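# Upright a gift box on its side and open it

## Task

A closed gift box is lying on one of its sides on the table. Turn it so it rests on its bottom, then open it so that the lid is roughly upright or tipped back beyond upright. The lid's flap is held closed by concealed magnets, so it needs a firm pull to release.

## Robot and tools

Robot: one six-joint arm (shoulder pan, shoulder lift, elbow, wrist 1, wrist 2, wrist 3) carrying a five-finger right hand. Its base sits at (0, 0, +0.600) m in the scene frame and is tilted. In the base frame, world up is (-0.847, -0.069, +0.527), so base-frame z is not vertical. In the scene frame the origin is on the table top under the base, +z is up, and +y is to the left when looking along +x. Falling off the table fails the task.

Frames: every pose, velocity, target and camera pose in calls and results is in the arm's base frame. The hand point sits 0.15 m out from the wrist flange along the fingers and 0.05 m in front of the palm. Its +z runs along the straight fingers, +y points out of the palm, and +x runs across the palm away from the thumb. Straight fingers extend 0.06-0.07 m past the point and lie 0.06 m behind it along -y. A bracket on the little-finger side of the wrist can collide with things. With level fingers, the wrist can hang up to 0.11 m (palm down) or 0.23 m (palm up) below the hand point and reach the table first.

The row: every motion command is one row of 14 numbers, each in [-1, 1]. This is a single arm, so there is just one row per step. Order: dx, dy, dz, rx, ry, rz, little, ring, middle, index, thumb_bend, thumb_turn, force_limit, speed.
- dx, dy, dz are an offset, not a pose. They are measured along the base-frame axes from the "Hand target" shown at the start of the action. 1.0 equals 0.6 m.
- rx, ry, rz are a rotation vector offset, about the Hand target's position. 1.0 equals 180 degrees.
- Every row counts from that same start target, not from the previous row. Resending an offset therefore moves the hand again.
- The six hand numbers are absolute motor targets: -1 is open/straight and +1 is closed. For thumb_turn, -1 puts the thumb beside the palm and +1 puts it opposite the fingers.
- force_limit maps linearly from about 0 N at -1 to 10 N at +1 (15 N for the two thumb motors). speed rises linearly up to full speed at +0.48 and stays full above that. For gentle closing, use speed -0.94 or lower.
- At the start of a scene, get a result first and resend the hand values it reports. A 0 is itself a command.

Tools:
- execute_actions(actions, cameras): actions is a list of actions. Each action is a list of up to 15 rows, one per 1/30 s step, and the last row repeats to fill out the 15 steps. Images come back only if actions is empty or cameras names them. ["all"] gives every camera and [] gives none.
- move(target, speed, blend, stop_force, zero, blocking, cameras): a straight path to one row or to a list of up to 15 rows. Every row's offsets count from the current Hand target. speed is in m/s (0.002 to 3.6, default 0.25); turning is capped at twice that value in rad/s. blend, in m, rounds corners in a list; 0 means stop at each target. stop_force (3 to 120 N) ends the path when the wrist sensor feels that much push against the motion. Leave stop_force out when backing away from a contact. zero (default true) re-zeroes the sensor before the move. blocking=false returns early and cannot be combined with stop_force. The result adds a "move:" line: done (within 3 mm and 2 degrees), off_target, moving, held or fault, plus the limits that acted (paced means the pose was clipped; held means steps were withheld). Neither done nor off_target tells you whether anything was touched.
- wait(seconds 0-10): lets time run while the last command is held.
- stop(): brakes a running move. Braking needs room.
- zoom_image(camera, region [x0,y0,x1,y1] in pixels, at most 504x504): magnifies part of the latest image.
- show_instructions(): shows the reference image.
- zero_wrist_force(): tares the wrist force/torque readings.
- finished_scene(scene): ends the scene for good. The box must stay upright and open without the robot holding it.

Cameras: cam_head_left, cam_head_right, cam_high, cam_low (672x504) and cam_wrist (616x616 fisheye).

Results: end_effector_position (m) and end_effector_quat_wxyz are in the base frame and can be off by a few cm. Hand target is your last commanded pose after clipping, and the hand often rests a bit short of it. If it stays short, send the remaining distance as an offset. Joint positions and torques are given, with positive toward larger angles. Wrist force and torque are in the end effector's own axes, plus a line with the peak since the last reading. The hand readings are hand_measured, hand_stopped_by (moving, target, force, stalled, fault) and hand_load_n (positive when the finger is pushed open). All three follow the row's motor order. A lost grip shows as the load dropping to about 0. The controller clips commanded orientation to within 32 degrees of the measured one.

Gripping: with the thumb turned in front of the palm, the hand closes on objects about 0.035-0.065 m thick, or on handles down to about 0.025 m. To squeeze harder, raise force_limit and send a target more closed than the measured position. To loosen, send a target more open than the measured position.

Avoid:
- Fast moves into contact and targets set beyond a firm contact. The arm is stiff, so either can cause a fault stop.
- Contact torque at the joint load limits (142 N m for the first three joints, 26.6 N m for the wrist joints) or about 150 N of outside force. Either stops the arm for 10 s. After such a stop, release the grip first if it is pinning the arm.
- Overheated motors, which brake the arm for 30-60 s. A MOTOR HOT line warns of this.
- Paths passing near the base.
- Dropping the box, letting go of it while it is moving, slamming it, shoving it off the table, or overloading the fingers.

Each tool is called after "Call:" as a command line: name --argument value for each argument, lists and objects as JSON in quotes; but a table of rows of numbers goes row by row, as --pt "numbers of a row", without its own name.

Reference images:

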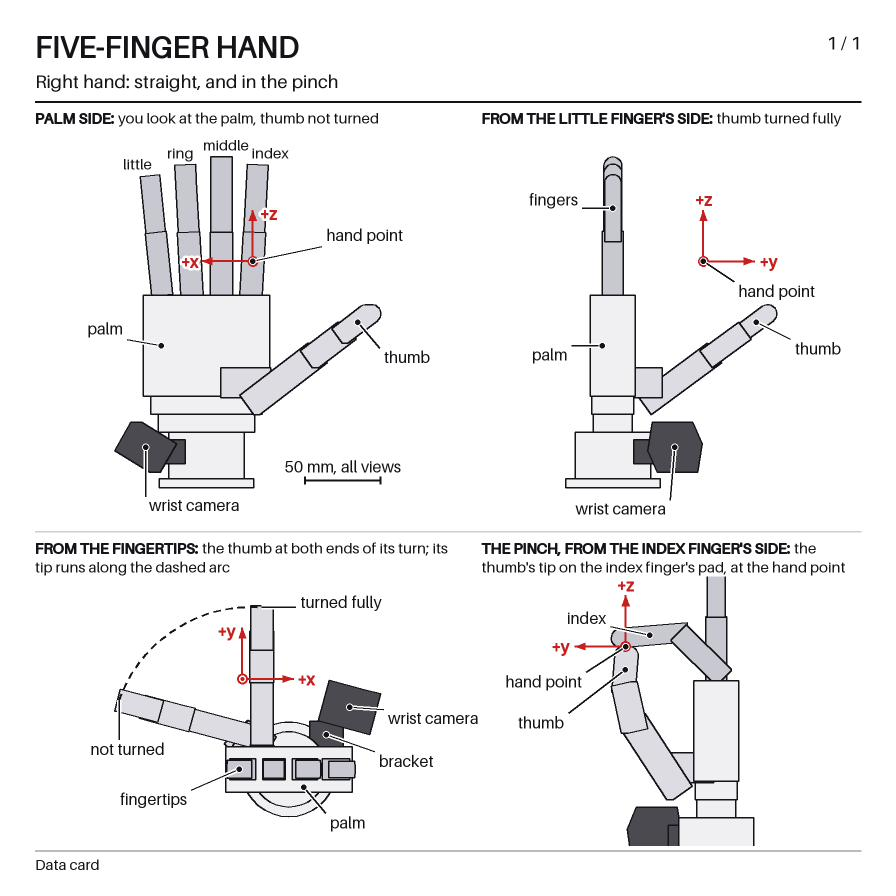

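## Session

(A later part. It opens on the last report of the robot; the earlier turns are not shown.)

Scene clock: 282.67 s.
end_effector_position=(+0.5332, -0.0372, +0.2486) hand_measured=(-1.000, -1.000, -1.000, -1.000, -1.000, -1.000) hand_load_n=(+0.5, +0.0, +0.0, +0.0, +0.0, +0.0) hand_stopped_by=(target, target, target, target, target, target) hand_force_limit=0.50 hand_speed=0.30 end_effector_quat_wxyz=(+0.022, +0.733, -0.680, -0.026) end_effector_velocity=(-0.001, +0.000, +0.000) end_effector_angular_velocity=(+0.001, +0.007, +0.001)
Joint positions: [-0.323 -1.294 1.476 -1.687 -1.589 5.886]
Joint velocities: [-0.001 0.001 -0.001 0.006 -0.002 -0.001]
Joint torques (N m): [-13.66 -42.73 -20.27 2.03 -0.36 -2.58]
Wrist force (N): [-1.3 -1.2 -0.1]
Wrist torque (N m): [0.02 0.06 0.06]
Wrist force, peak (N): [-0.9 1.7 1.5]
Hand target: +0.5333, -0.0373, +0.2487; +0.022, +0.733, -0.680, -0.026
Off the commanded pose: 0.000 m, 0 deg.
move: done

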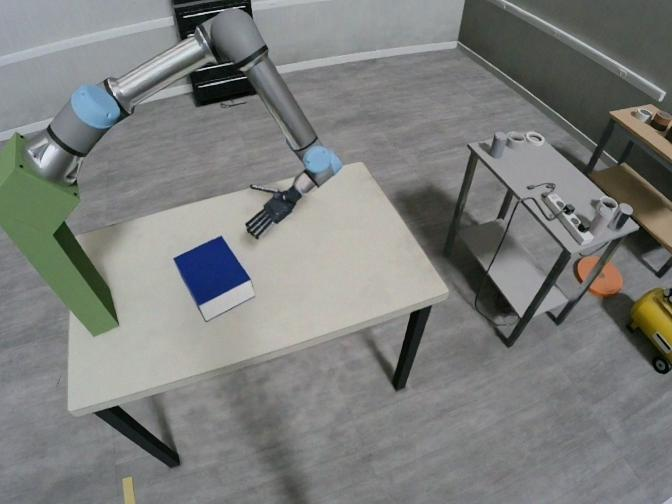

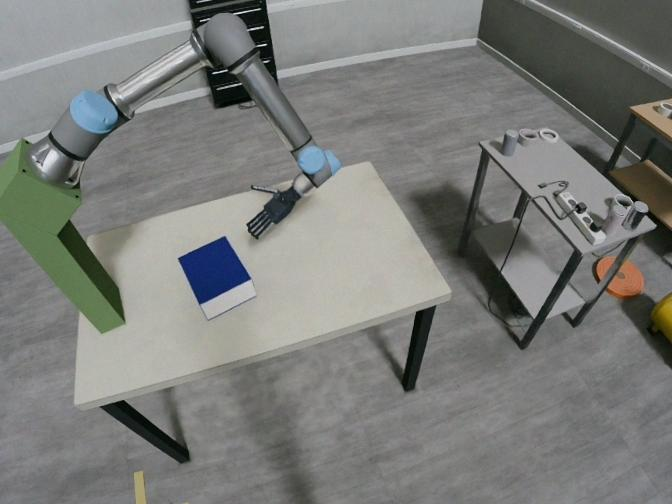

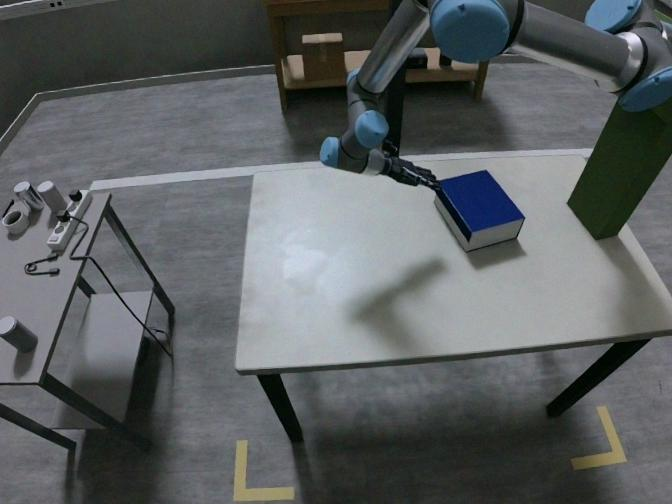

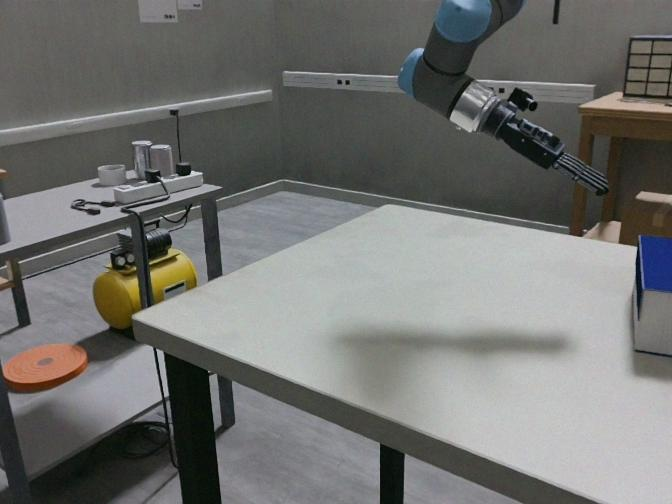

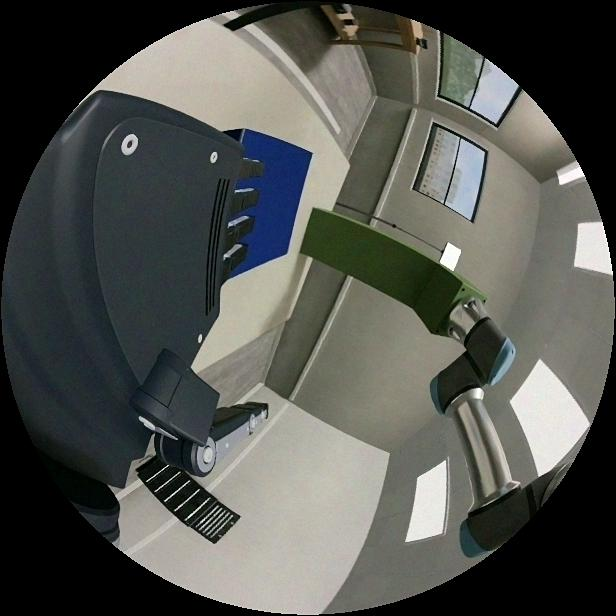

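Call:
move --target '[0.2313,0.0158,-0.1605,0,0,0,-1,-1,-0.8,-1,-1,-1,0.5,0.3]' --speed 0.25 --cameras '["cam_head_left","cam_high","cam_wrist"]'

Call:
zoom_image --camera "cam_high" --region '[330, 120, 540, 260]'

Call:
zoom_image --camera "cam_head_left" --region '[150, 180, 330, 340]'

Scene clock: 284.20 s.
end_effector_position=(+0.6720, -0.0277, +0.1523) hand_measured=(-1.000, -1.000, -0.800, -1.000, -1.000, -1.000) hand_load_n=(+0.0, +0.0, +0.0, +0.0, +0.0, +0.0) hand_stopped_by=(target, target, target, target, target, target) hand_force_limit=0.50 hand_speed=0.30 end_effector_quat_wxyz=(+0.022, +0.733, -0.680, -0.026)
Joint positions: [-0.251 -0.91 1.15 -1.745 -1.584 5.958]
Joint torques (N m): [-14.5 -43.64 -19.47 -1.39 -2.77 -2.53]
Wrist force (N): [-1.5 -0.9 -0.4]
Wrist torque (N m): [0.08 0.12 0.02]
Wrist force, peak (N): [-1.4 -2.9 0.5]
Hand target: +0.6721, -0.0278, +0.1524; +0.022, +0.733, -0.680, -0.026
Off the commanded pose: 0.000 m, 0 deg.
move: done
Images, in order (width x height): cam_head_left 672x504, cam_high 672x504, cam_wrist 616x616.

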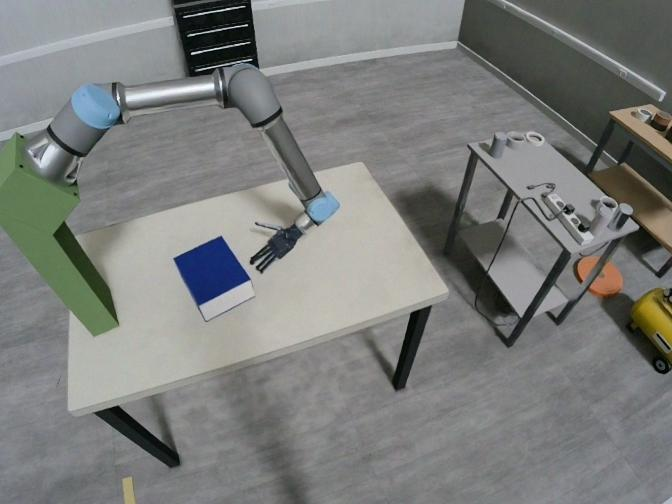

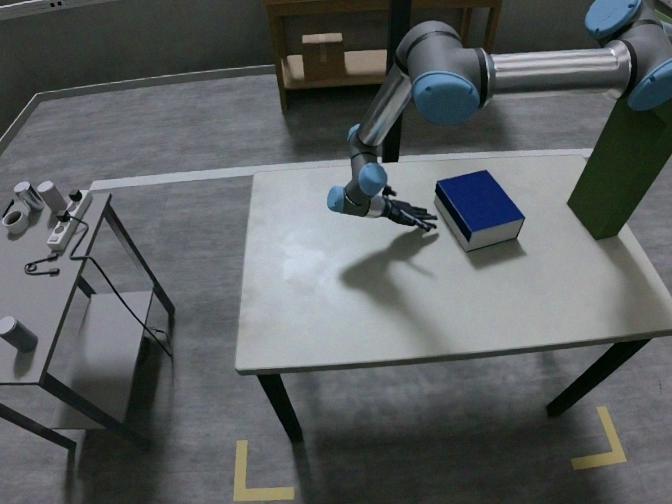

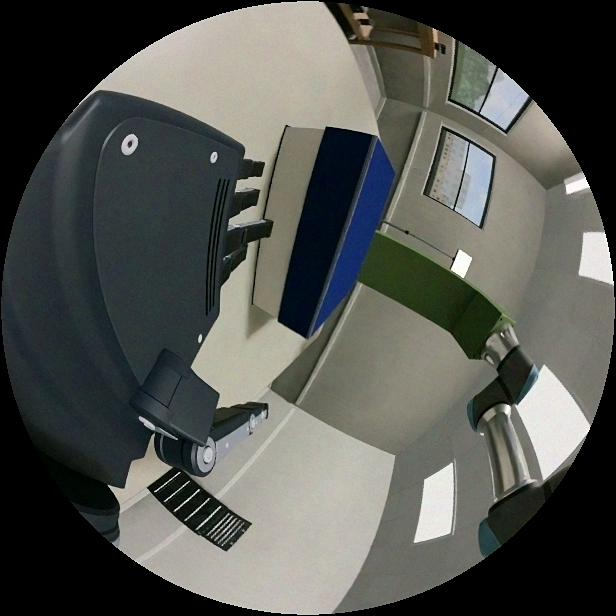

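Scaled by 2.400 from the camera's 672x504 image, which has a finer 960x720 frame.

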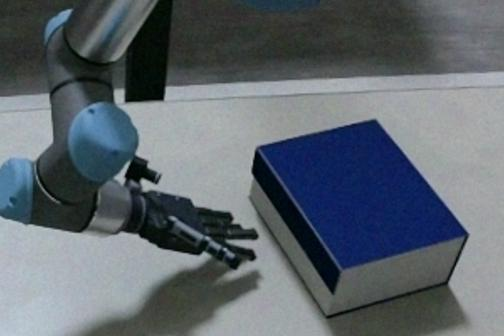

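Scaled by 2.800 from the camera's 672x504 image, which has a finer 960x720 frame.

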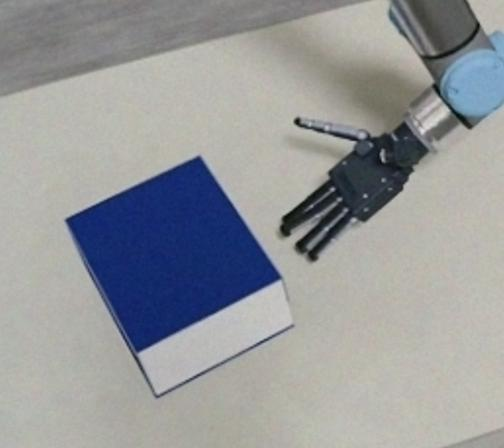

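Call:
move --target '[-0.0615,-0.0032,-0.0992,0,0,0,-1,-1,-0.8,-1,-1,-1,0.5,0.3]' --speed 0.08 --cameras '["cam_head_left","cam_high","cam_wrist"]'

Call:
zoom_image --camera "cam_high" --region '[360, 120, 570, 260]'

Call:
zoom_image --camera "cam_head_left" --region '[130, 180, 310, 340]'

Scene clock: 285.87 s.
end_effector_position=(+0.6352, -0.0299, +0.0930) hand_measured=(-1.000, -1.000, -0.800, -1.000, -1.000, -1.000) hand_load_n=(+0.0, +0.0, +0.0, +0.0, +0.0, +0.0) hand_stopped_by=(target, target, target, target, target, target) hand_force_limit=0.50 hand_speed=0.30 end_effector_quat_wxyz=(+0.022, +0.733, -0.680, -0.026)
Joint positions: [-0.267 -0.948 1.376 -1.932 -1.585 5.942]
Joint torques (N m): [8.07 -39.54 -5.02 0 -2.21 1.38]
Wrist force (N): [-1.7 -1.0 -0.1]
Wrist torque (N m): [0.07 0.11 0.03]
Wrist force, peak (N): [-1.5 -2.8 -0.7]
Hand target: +0.6352, -0.0297, +0.0928; +0.022, +0.733, -0.680, -0.026
Off the commanded pose: 0.000 m, 0 deg.
move: done
Images, in order (width x height): cam_head_left 672x504, cam_high 672x504, cam_wrist 616x616.

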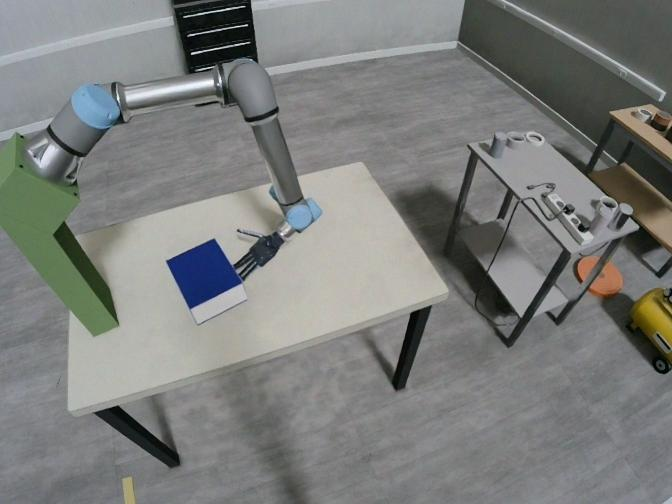

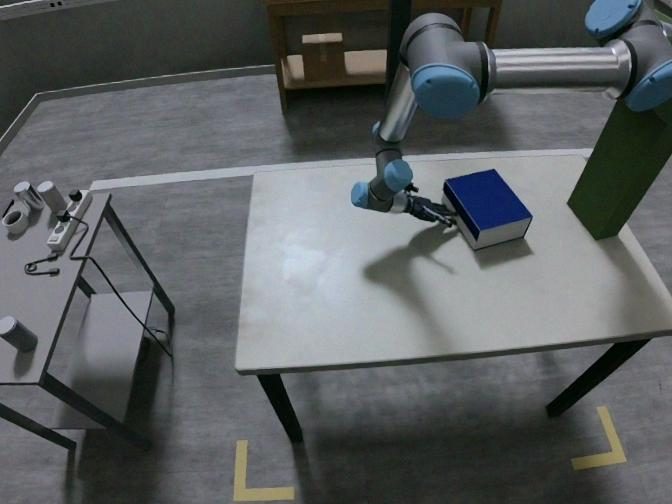

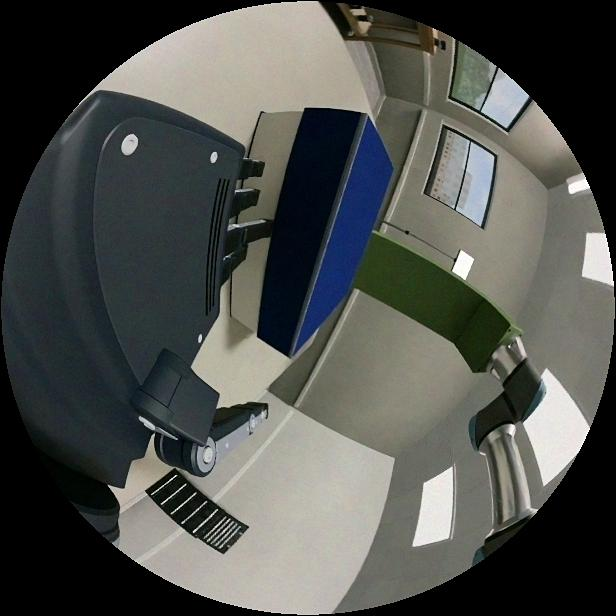

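Scaled by 2.400 from the camera's 672x504 image, which has a finer 960x720 frame.

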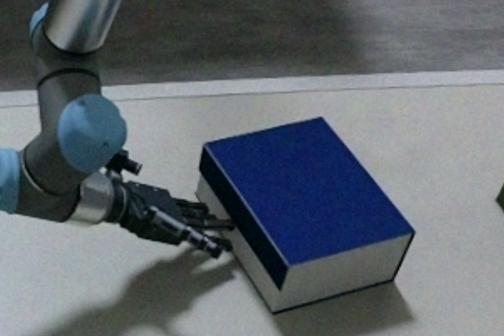

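Scaled by 2.800 from the camera's 672x504 image, which has a finer 960x720 frame.

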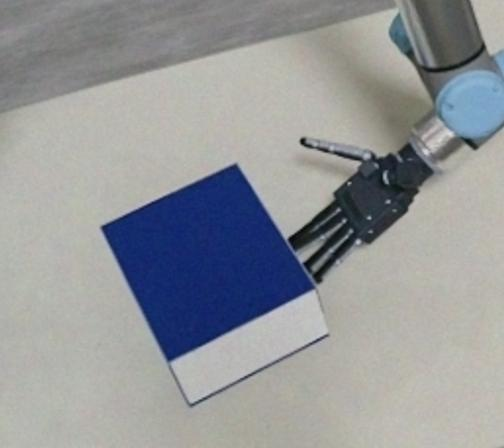

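Call:
move --target '[-0.0885,0.0413,-0.1367,0,0,0,-1,-1,-0.8,-1,-1,-1,0.5,0.3]' --speed 0.08 --cameras '["cam_head_left","cam_high","cam_wrist"]'

Call:
zoom_image --camera "cam_head_left" --region '[60, 190, 280, 350]'

Scene clock: 288.13 s.
end_effector_position=(+0.5820, -0.0048, +0.0108) hand_measured=(-1.000, -1.000, -0.800, -1.000, -1.000, -1.000) hand_load_n=(-0.5, +0.0, +0.0, +0.0, +0.0, +0.0) hand_stopped_by=(target, target, target, target, target, target) hand_force_limit=0.50 hand_speed=0.30 end_effector_quat_wxyz=(+0.022, +0.733, -0.680, -0.026)
Joint positions: [-0.251 -0.957 1.64 -2.186 -1.584 5.958]
Joint torques (N m): [-5.07 -52.31 -3.32 -0.02 1.79 -0.82]
Wrist force (N): [-1.8 -1.2 0.1]
Wrist torque (N m): [0.03 0.13 -0.06]
Wrist force, peak (N): [-1.7 -2.7 0.4]
Hand target: +0.5821, -0.0049, +0.0108; +0.022, +0.733, -0.680, -0.026
Off the commanded pose: 0.000 m, 0 deg.
move: done
Images, in order (width x height): cam_head_left 672x504, cam_high 672x504, cam_wrist 616x616.

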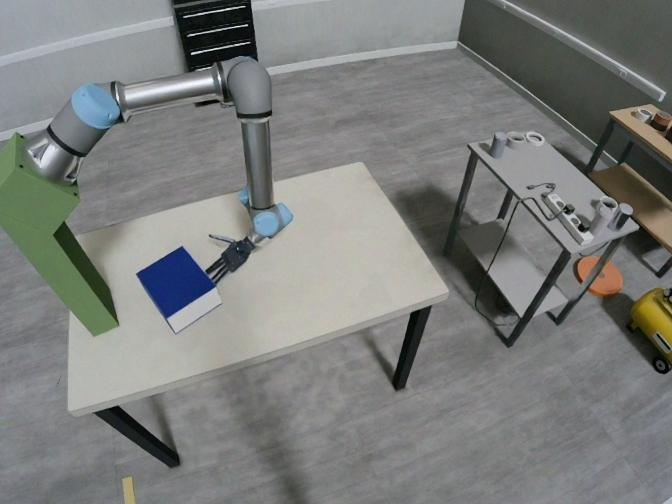

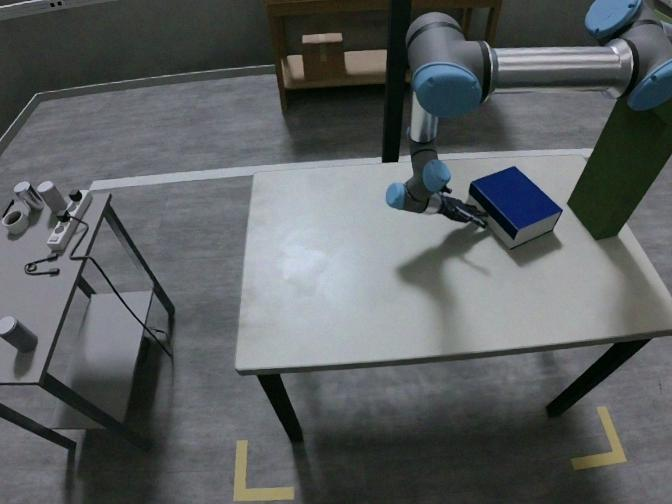

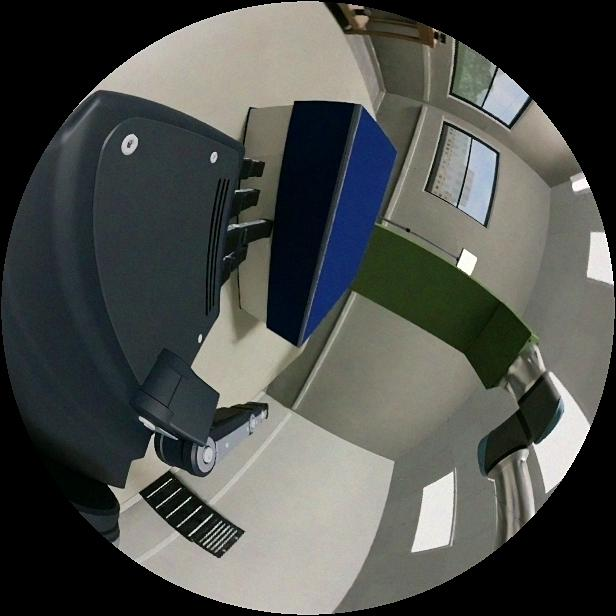

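Scaled by 2.291 from the camera's 672x504 image, which has a finer 960x720 frame.

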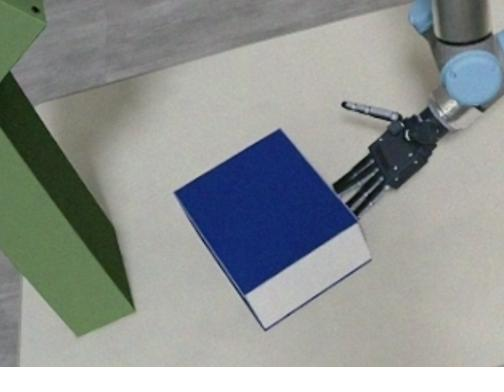

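Call:
move --pt "0.0266 -0.0064 0.0418 0 0 0 -1 -1 -0.8 -1 -1 -1 0.5 0.3" --pt "0.0257 -0.0972 0.0285 0 0 0 -1 -1 -0.8 -1 -1 -1 0.5 0.3" --pt "-0.0808 -0.0632 -0.1377 0 0 0 -1 -1 -0.8 -1 -1 -1 0.5 0.3" --speed '[0.15,0.15,0.08]' --blend '[0.01,0.01,0]' --cameras '["cam_head_left","cam_high","cam_wrist"]'

Call:
zoom_image --camera "cam_head_left" --region '[60, 190, 280, 350]'

Scene clock: 291.73 s.
end_effector_position=(+0.5335, -0.0428, -0.0719) hand_measured=(-1.000, -1.000, -0.800, -1.000, -1.000, -1.000) hand_load_n=(+0.0, +0.0, +0.0, +0.5, +0.0, +0.0) hand_stopped_by=(target, target, target, target, target, target) hand_force_limit=0.50 hand_speed=0.30 end_effector_quat_wxyz=(+0.022, +0.733, -0.680, -0.026)
Joint positions: [-0.331 -0.892 1.817 -2.43 -1.59 5.877]
Joint torques (N m): [-13.97 -48.77 -1.31 -0.3 -0.72 -2.19]
Wrist force (N): [-1.8 -1.4 0.1]
Wrist torque (N m): [0.00 0.12 -0.03]
Wrist force, peak (N): [-2.7 -1.9 -1.1]
Hand target: +0.5336, -0.0429, -0.0718; +0.022, +0.733, -0.680, -0.026
Off the commanded pose: 0.000 m, 0 deg.
move: done
Images, in order (width x height): cam_head_left 672x504, cam_high 672x504, cam_wrist 616x616.

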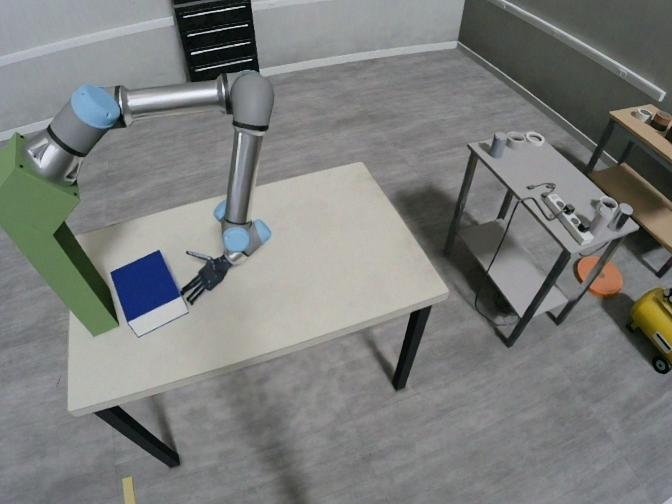

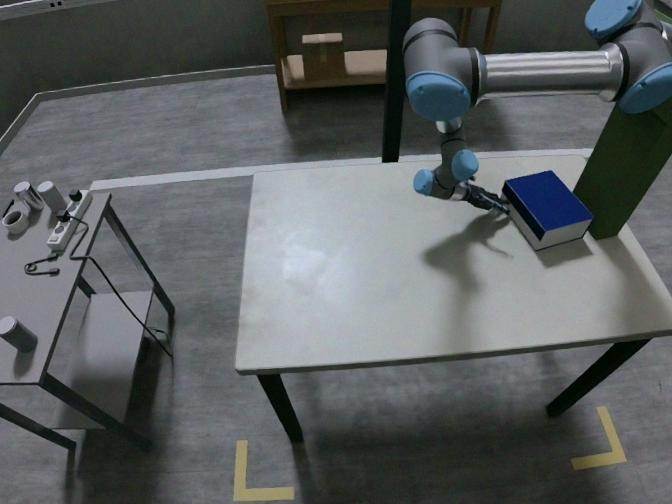

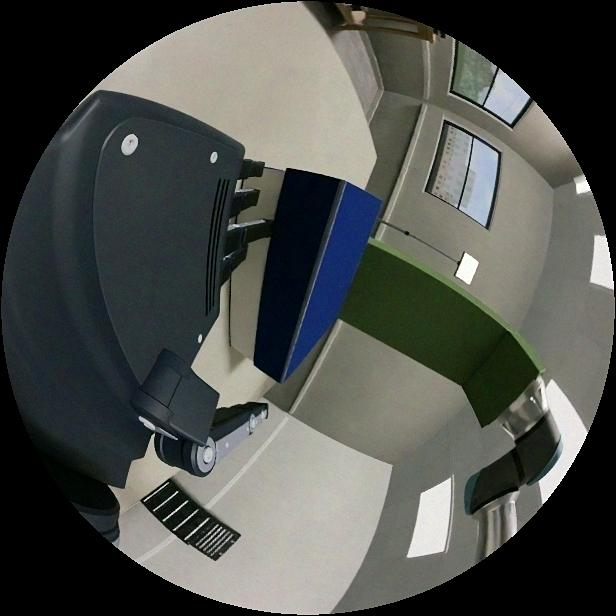

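Scaled by 2.291 from the camera's 672x504 image, which has a finer 960x720 frame.

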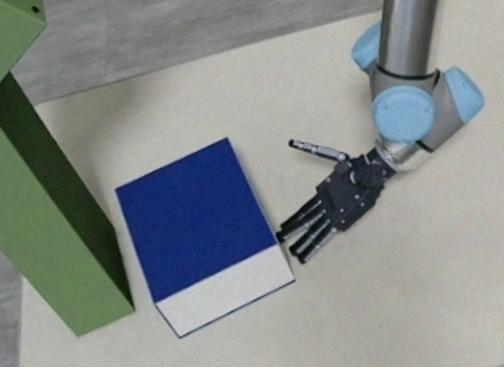

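Call:
move --pt "0.0178 0.0007 0.0285 0 0 0 -1 -1 -0.8 -1 -1 -1 0.5 0.3" --pt "0.0185 0.0698 0.0387 0 0 0 -1 -1 -0.8 -1 -1 -1 0.5 0.3" --speed 0.15 --blend '[0.01,0]'

Call:
move --target '[-0.08,0.0028,-0.128,0,0,0,-1,-1,-0.8,-1,-1,-1,0.5,0.3]' --speed 0.04 --stop_force 7 --cameras '["all"]'

Call:
zoom_image --camera "cam_head_left" --region '[60, 190, 280, 350]'

Scene clock: 293.27 s.
end_effector_position=(+0.5447, -0.0010, -0.0485) hand_measured=(-1.000, -1.000, -0.800, -1.000, -1.000, -1.000) hand_load_n=(+0.0, +0.0, +0.0, +0.0, +0.0, +0.0) hand_stopped_by=(target, target, target, target, target, target) hand_force_limit=0.50 hand_speed=0.30 end_effector_quat_wxyz=(+0.022, +0.733, -0.680, -0.026)
Joint positions: [-0.26 -0.924 1.789 -2.368 -1.585 5.949]
Joint torques (N m): [2.21 -30.9 -6.01 -1.6 -2.95 -0.25]
Wrist force (N): [-1.9 -1.4 0.0]
Wrist torque (N m): [0.01 0.14 -0.03]
Wrist force, peak (N): [-3.1 -1.6 -0.3]
Hand target: +0.5447, -0.0010, -0.0486; +0.022, +0.733, -0.680, -0.026
Off the commanded pose: 0.000 m, 0 deg.
move: done

Scene clock: 296.23 s.
end_effector_position=(+0.5039, +0.0004, -0.1139) hand_measured=(-1.000, -1.000, -0.800, -1.000, -1.000, -1.000) hand_load_n=(+0.0, +0.0, +3.5, +0.0, -0.5, +0.0) hand_stopped_by=(target, target, target, target, target, target) hand_force_limit=0.50 hand_speed=0.30 end_effector_quat_wxyz=(+0.022, +0.733, -0.680, -0.026)
Joint positions: [-0.276 -0.851 1.92 -2.574 -1.586 5.933]
Joint torques (N m): [12.72 -30.79 6.98 -0.74 -2.81 2.64]
Wrist force (N): [-1.9 -3.8 -0.6]
Wrist torque (N m): [0.19 0.16 -0.09]
Wrist force, peak (N): [-2.5 -13.2 -21.4]
Hand target: +0.5039, +0.0004, -0.1139; +0.022, +0.733, -0.680, -0.026 (not the last commanded pose)
Off the commanded pose: 0.014 m, 0 deg.
move: contact

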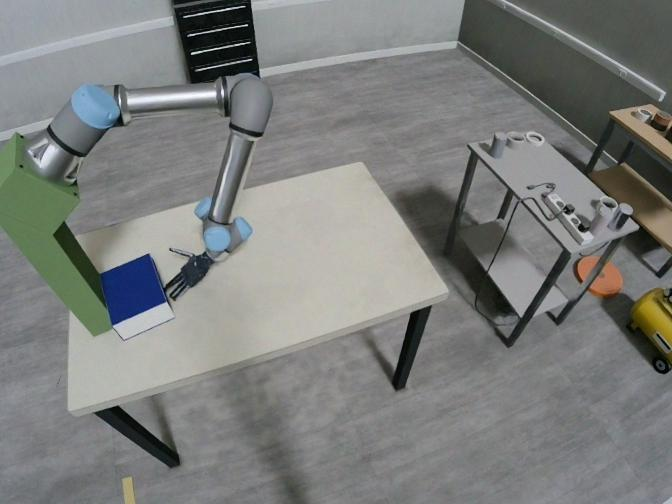

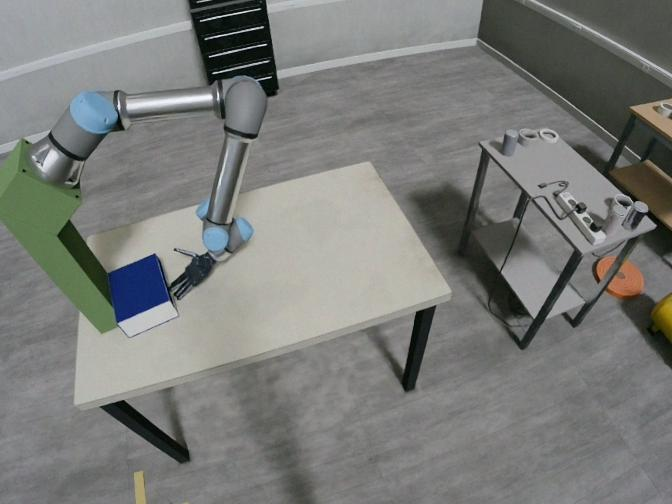

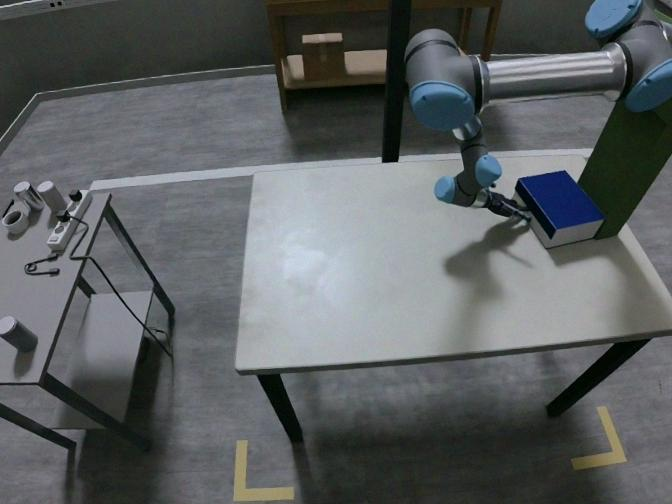

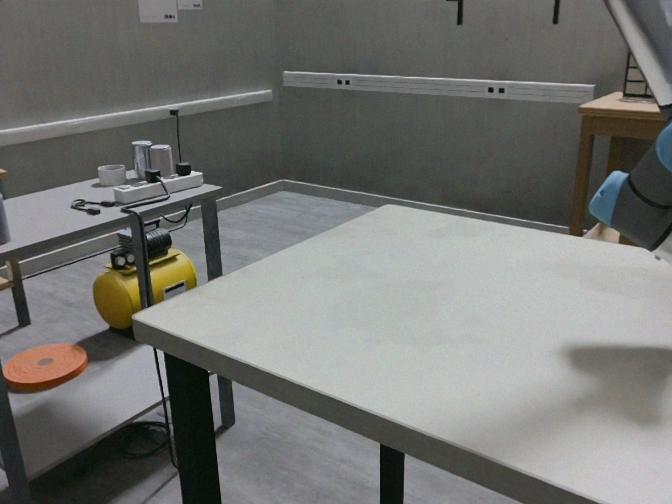

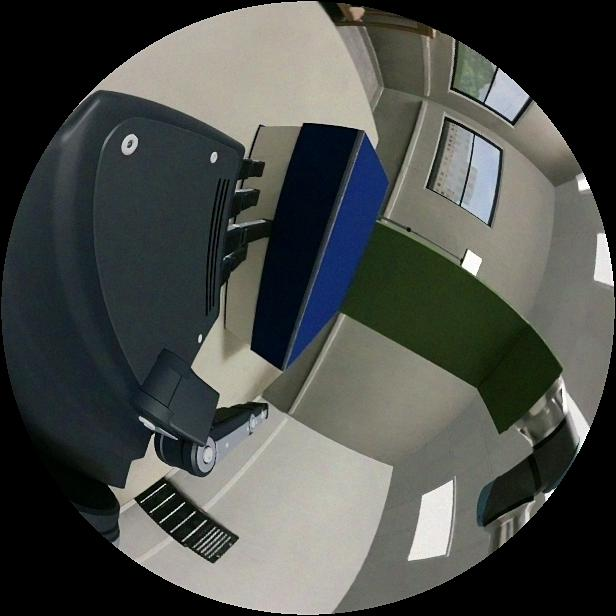

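Scaled by 2.291 from the camera's 672x504 image, which has a finer 960x720 frame.

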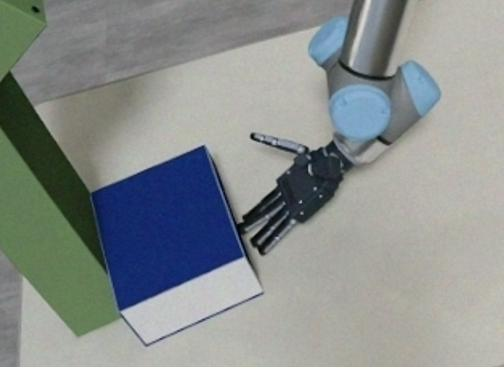

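Call:
move --target '[0.0148,0.0009,0.0144,0,0,0,-1,-0.9,-1,-0.9,-1,-1,0.5,0.3]' --speed 0.05

Call:
move --target '[-0.0246,-0.0013,-0.0397,0,0,0,-1,-0.9,-1,-0.9,-1,-1,0.5,0.3]' --speed 0.02 --stop_force 8 --cameras '["cam_head_left","cam_high","cam_wrist"]'

Call:
zoom_image --camera "cam_high" --region '[430, 130, 620, 260]'

Scene clock: 297.60 s.
end_effector_position=(+0.5130, +0.0010, -0.1051) hand_measured=(-1.000, -0.900, -1.000, -0.900, -1.000, -1.000) hand_load_n=(+0.0, +0.5, +0.0, +0.0, +0.0, +0.0) hand_stopped_by=(target, target, target, target, target, target) hand_force_limit=0.50 hand_speed=0.30 end_effector_quat_wxyz=(+0.022, +0.733, -0.680, -0.026) end_effector_velocity=(-0.001, +0.000, +0.000) end_effector_angular_velocity=(-0.001, -0.002, +0.000)
Joint positions: [-0.271 -0.858 1.893 -2.54 -1.586 5.938]
Joint velocities: [0 -0.001 0.004 -0.005 0 0]
Joint torques (N m): [2.23 -31.04 22.08 -1.37 1.8 1.16]
Wrist force (N): [-1.9 -1.2 -0.3]
Wrist torque (N m): [0.06 0.17 -0.09]
Wrist force, peak (N): [-1.9 -4.1 -0.5]
Hand target: +0.5127, +0.0010, -0.1052; +0.022, +0.733, -0.680, -0.026
Off the commanded pose: 0.000 m, 0 deg.
move: done

Scene clock: 299.70 s.
end_effector_position=(+0.5029, +0.0004, -0.1212) hand_measured=(-1.000, -0.900, -1.000, -0.900, -1.000, -1.000) hand_load_n=(+0.0, +0.0, +0.5, +0.0, +0.0, +0.0) hand_stopped_by=(target, target, target, target, target, target) hand_force_limit=0.50 hand_speed=0.30 end_effector_quat_wxyz=(+0.022, +0.733, -0.680, -0.026)
Joint positions: [-0.276 -0.836 1.922 -2.59 -1.586 5.932]
Joint torques (N m): [11.88 -40.33 1.84 -0.31 -2.78 1.96]
Wrist force (N): [-3.2 -3.0 -8.7]
Wrist torque (N m): [0.62 0.23 -0.14]
Wrist force, peak (N): [-4.2 -3.1 -23.4]
Hand target: +0.5029, +0.0004, -0.1212; +0.022, +0.733, -0.680, -0.026 (not the last commanded pose)
Off the commanded pose: 0.009 m, 0 deg.
move: contact
Images, in order (width x height): cam_head_left 672x504, cam_high 672x504, cam_wrist 616x616.

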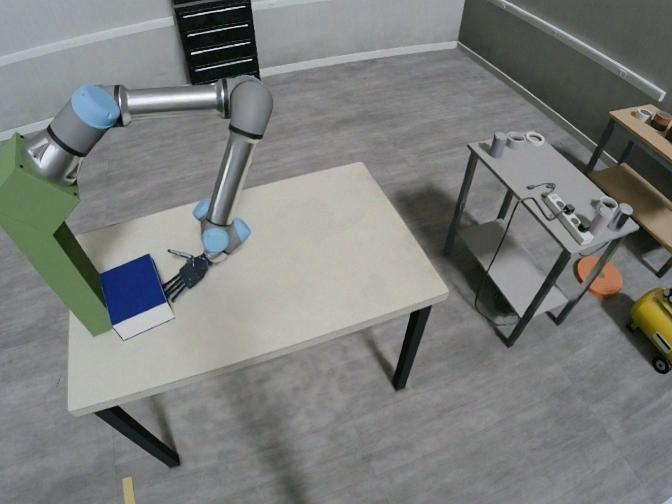

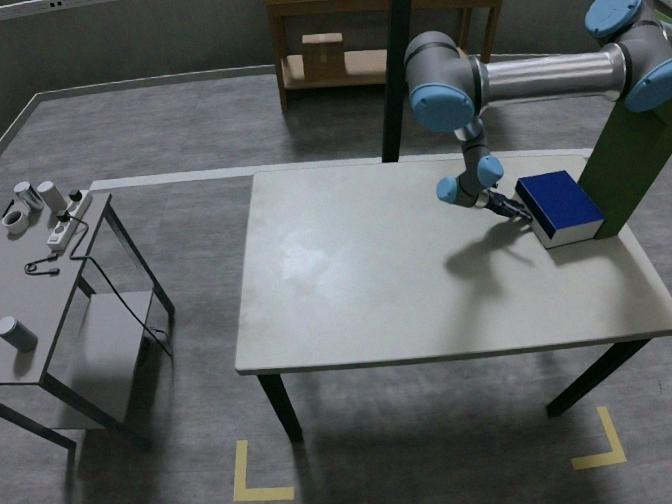

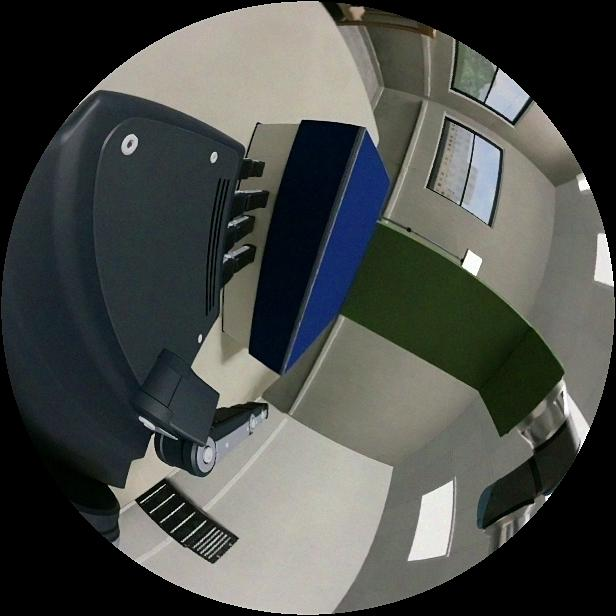

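Scaled by 2.653 from the camera's 672x504 image, which has a finer 960x720 frame.

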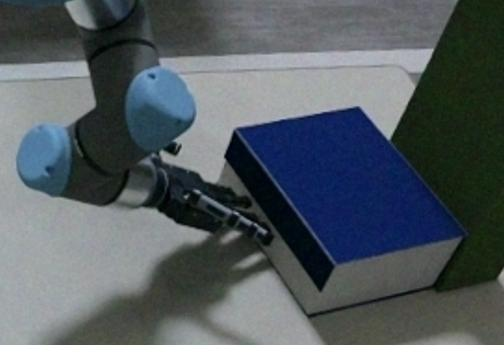

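Call:
move --target '[-0.0159,-0.0011,0.006,0,0,0,-1,-0.9,-1,-0.9,-1,-1,0.5,0.3]' --speed 0.02 --cameras '["cam_high","cam_wrist"]'

Call:
zoom_image --camera "cam_high" --region '[430, 130, 620, 260]'

Scene clock: 300.90 s.
end_effector_position=(+0.4945, -0.0006, -0.1174) hand_measured=(-1.000, -0.900, -1.000, -0.900, -1.000, -1.000) hand_load_n=(+0.0, +1.5, +9.0, +0.0, +0.0, +0.0) hand_stopped_by=(target, target, target, target, target, target) hand_force_limit=0.50 hand_speed=0.30 end_effector_quat_wxyz=(+0.021, +0.733, -0.680, -0.024)
Joint positions: [-0.282 -0.855 1.952 -2.606 -1.587 5.926]
Joint torques (N m): [-10.56 10.32 36.93 15.06 -9.74 -1.36]
Wrist force (N): [-6.6 -47.8 -36.9]
Wrist torque (N m): [4.36 0.53 -1.36]
Wrist force, peak (N): [-6.8 -48.3 -36.6]
Hand target: +0.4933, -0.0002, -0.1176; +0.022, +0.733, -0.680, -0.026
Off the commanded pose: 0.001 m, 0 deg.
move: done
Images, in order (width x height): cam_high 672x504, cam_wrist 616x616.

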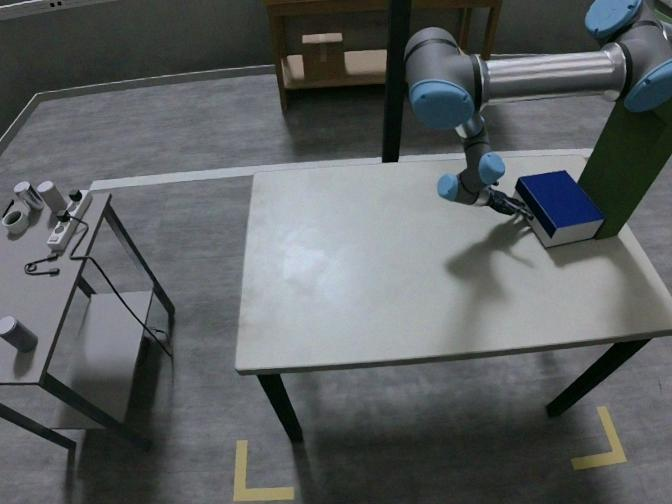

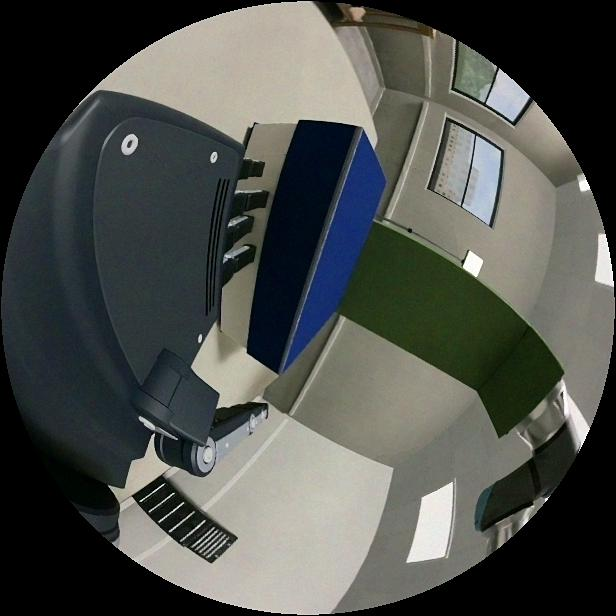

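Scaled by 2.653 from the camera's 672x504 image, which has a finer 960x720 frame.

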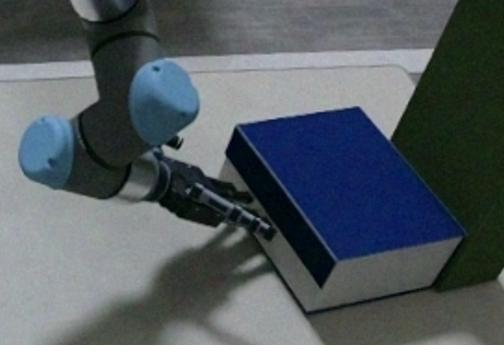

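Call:
zoom_image --camera "cam_wrist" --region '[200, 100, 400, 400]'

Scaled by 1.680 from the camera's 616x616 image, which has a finer 880x880 frame.

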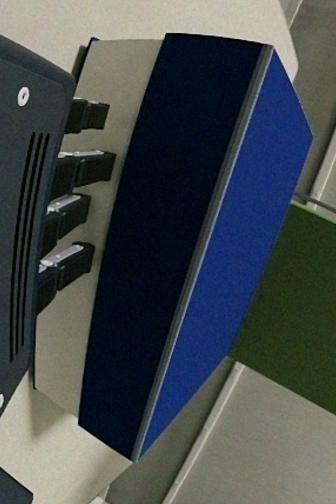

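Call:
move --target '[0.0035,0.0002,0.0057,0,0,0,-1,-0.9,-1,-0.9,-1,-1,0.5,0.3]' --speed 0.02 --cameras '["cam_wrist"]'

Call:
zoom_image --camera "cam_wrist" --region '[200, 100, 400, 400]'

Scene clock: 302.13 s.
end_effector_position=(+0.4953, -0.0001, -0.1142) hand_measured=(-1.000, -0.900, -1.000, -0.900, -1.000, -1.000) hand_load_n=(+0.0, +0.0, +3.5, +0.0, +0.0, +0.0) hand_stopped_by=(target, target, target, target, target, target) hand_force_limit=0.50 hand_speed=0.30 end_effector_quat_wxyz=(+0.022, +0.733, -0.680, -0.026)
Joint positions: [-0.281 -0.86 1.946 -2.589 -1.587 5.928]
Joint torques (N m): [11.29 -29.38 14.95 4.44 -3.4 2.47]
Wrist force (N): [-2.2 -19.5 -13.2]
Wrist torque (N m): [1.61 0.40 -0.54]
Wrist force, peak (N): [-6.7 -47.7 -36.6]
Hand target: +0.4954, -0.0001, -0.1142; +0.022, +0.733, -0.680, -0.026
Off the commanded pose: 0.000 m, 0 deg.
move: done
Images, in order (width x height): cam_wrist 616x616.

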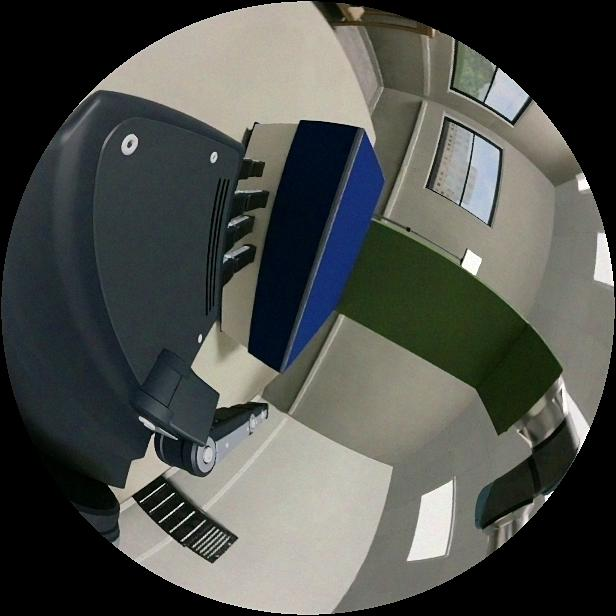

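Scaled by 1.680 from the camera's 616x616 image, which has a finer 880x880 frame.

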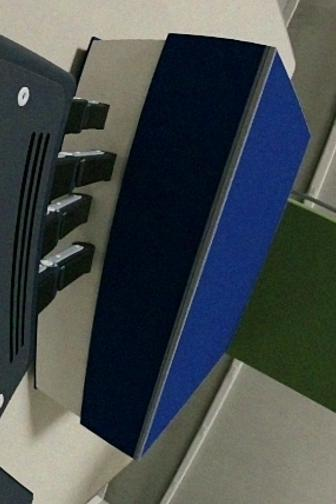

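Call:
move --target '[-0.00705,-0.00057,0.0044,0,0,0,-1,-0.9,-1,-0.9,-1,-1,0.5,0.3]' --speed 0.02 --cameras '["cam_wrist","cam_high"]'

Call:
zoom_image --camera "cam_wrist" --region '[200, 100, 400, 400]'

Call:
zoom_image --camera "cam_high" --region '[480, 150, 620, 260]'

Scene clock: 303.07 s.
end_effector_position=(+0.4912, -0.0004, -0.1114) hand_measured=(-1.000, -0.900, -1.000, -0.900, -1.000, -1.000) hand_load_n=(+0.0, +0.0, +6.0, +0.5, +0.0, +0.0) hand_stopped_by=(target, target, target, target, target, target) hand_force_limit=0.50 hand_speed=0.30 end_effector_quat_wxyz=(+0.022, +0.733, -0.680, -0.026)
Joint positions: [-0.284 -0.872 1.959 -2.592 -1.587 5.925]
Joint torques (N m): [-11.84 -4.21 35.5 10.49 -3.65 -2.22]
Wrist force (N): [-2.5 -32.7 -25.5]
Wrist torque (N m): [2.94 0.57 -0.78]
Wrist force, peak (N): [-2.5 -32.7 -25.5]
Hand target: +0.4912, -0.0004, -0.1115; +0.022, +0.733, -0.680, -0.026
Off the commanded pose: 0.000 m, 0 deg.
move: done
Images, in order (width x height): cam_high 672x504, cam_wrist 616x616.

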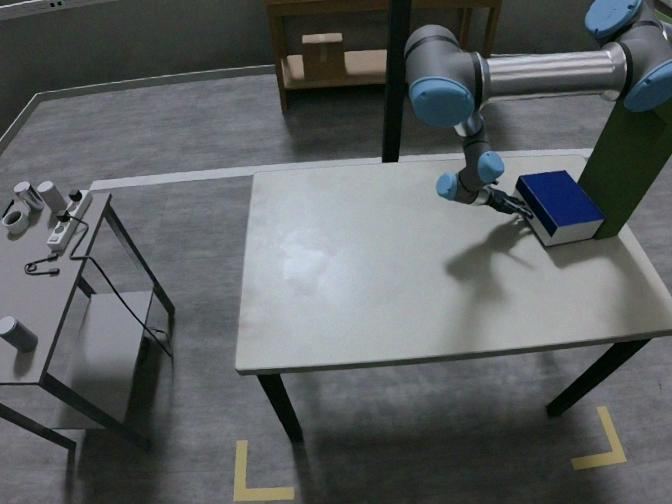

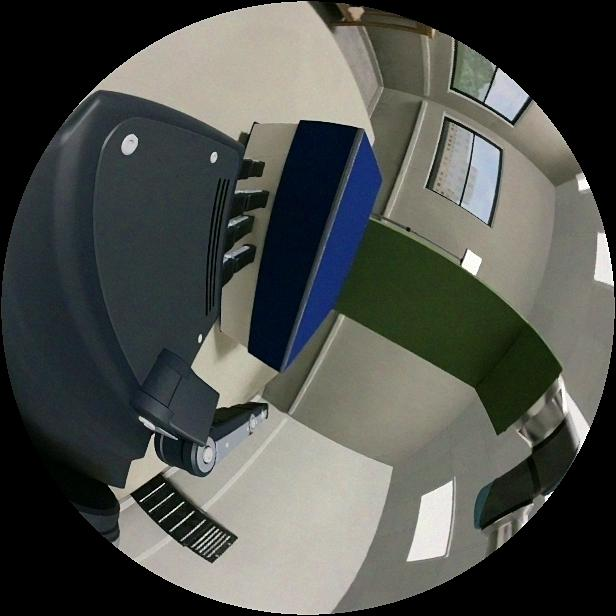

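Scaled by 1.680 from the camera's 616x616 image, which has a finer 880x880 frame.

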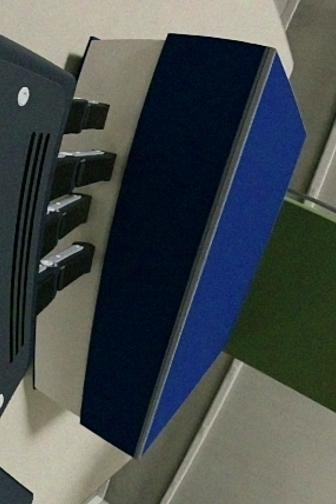

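Scaled by 3.600 from the camera's 672x504 image, which has a finer 960x720 frame.

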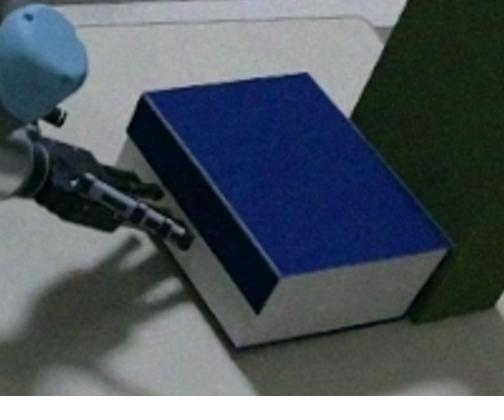

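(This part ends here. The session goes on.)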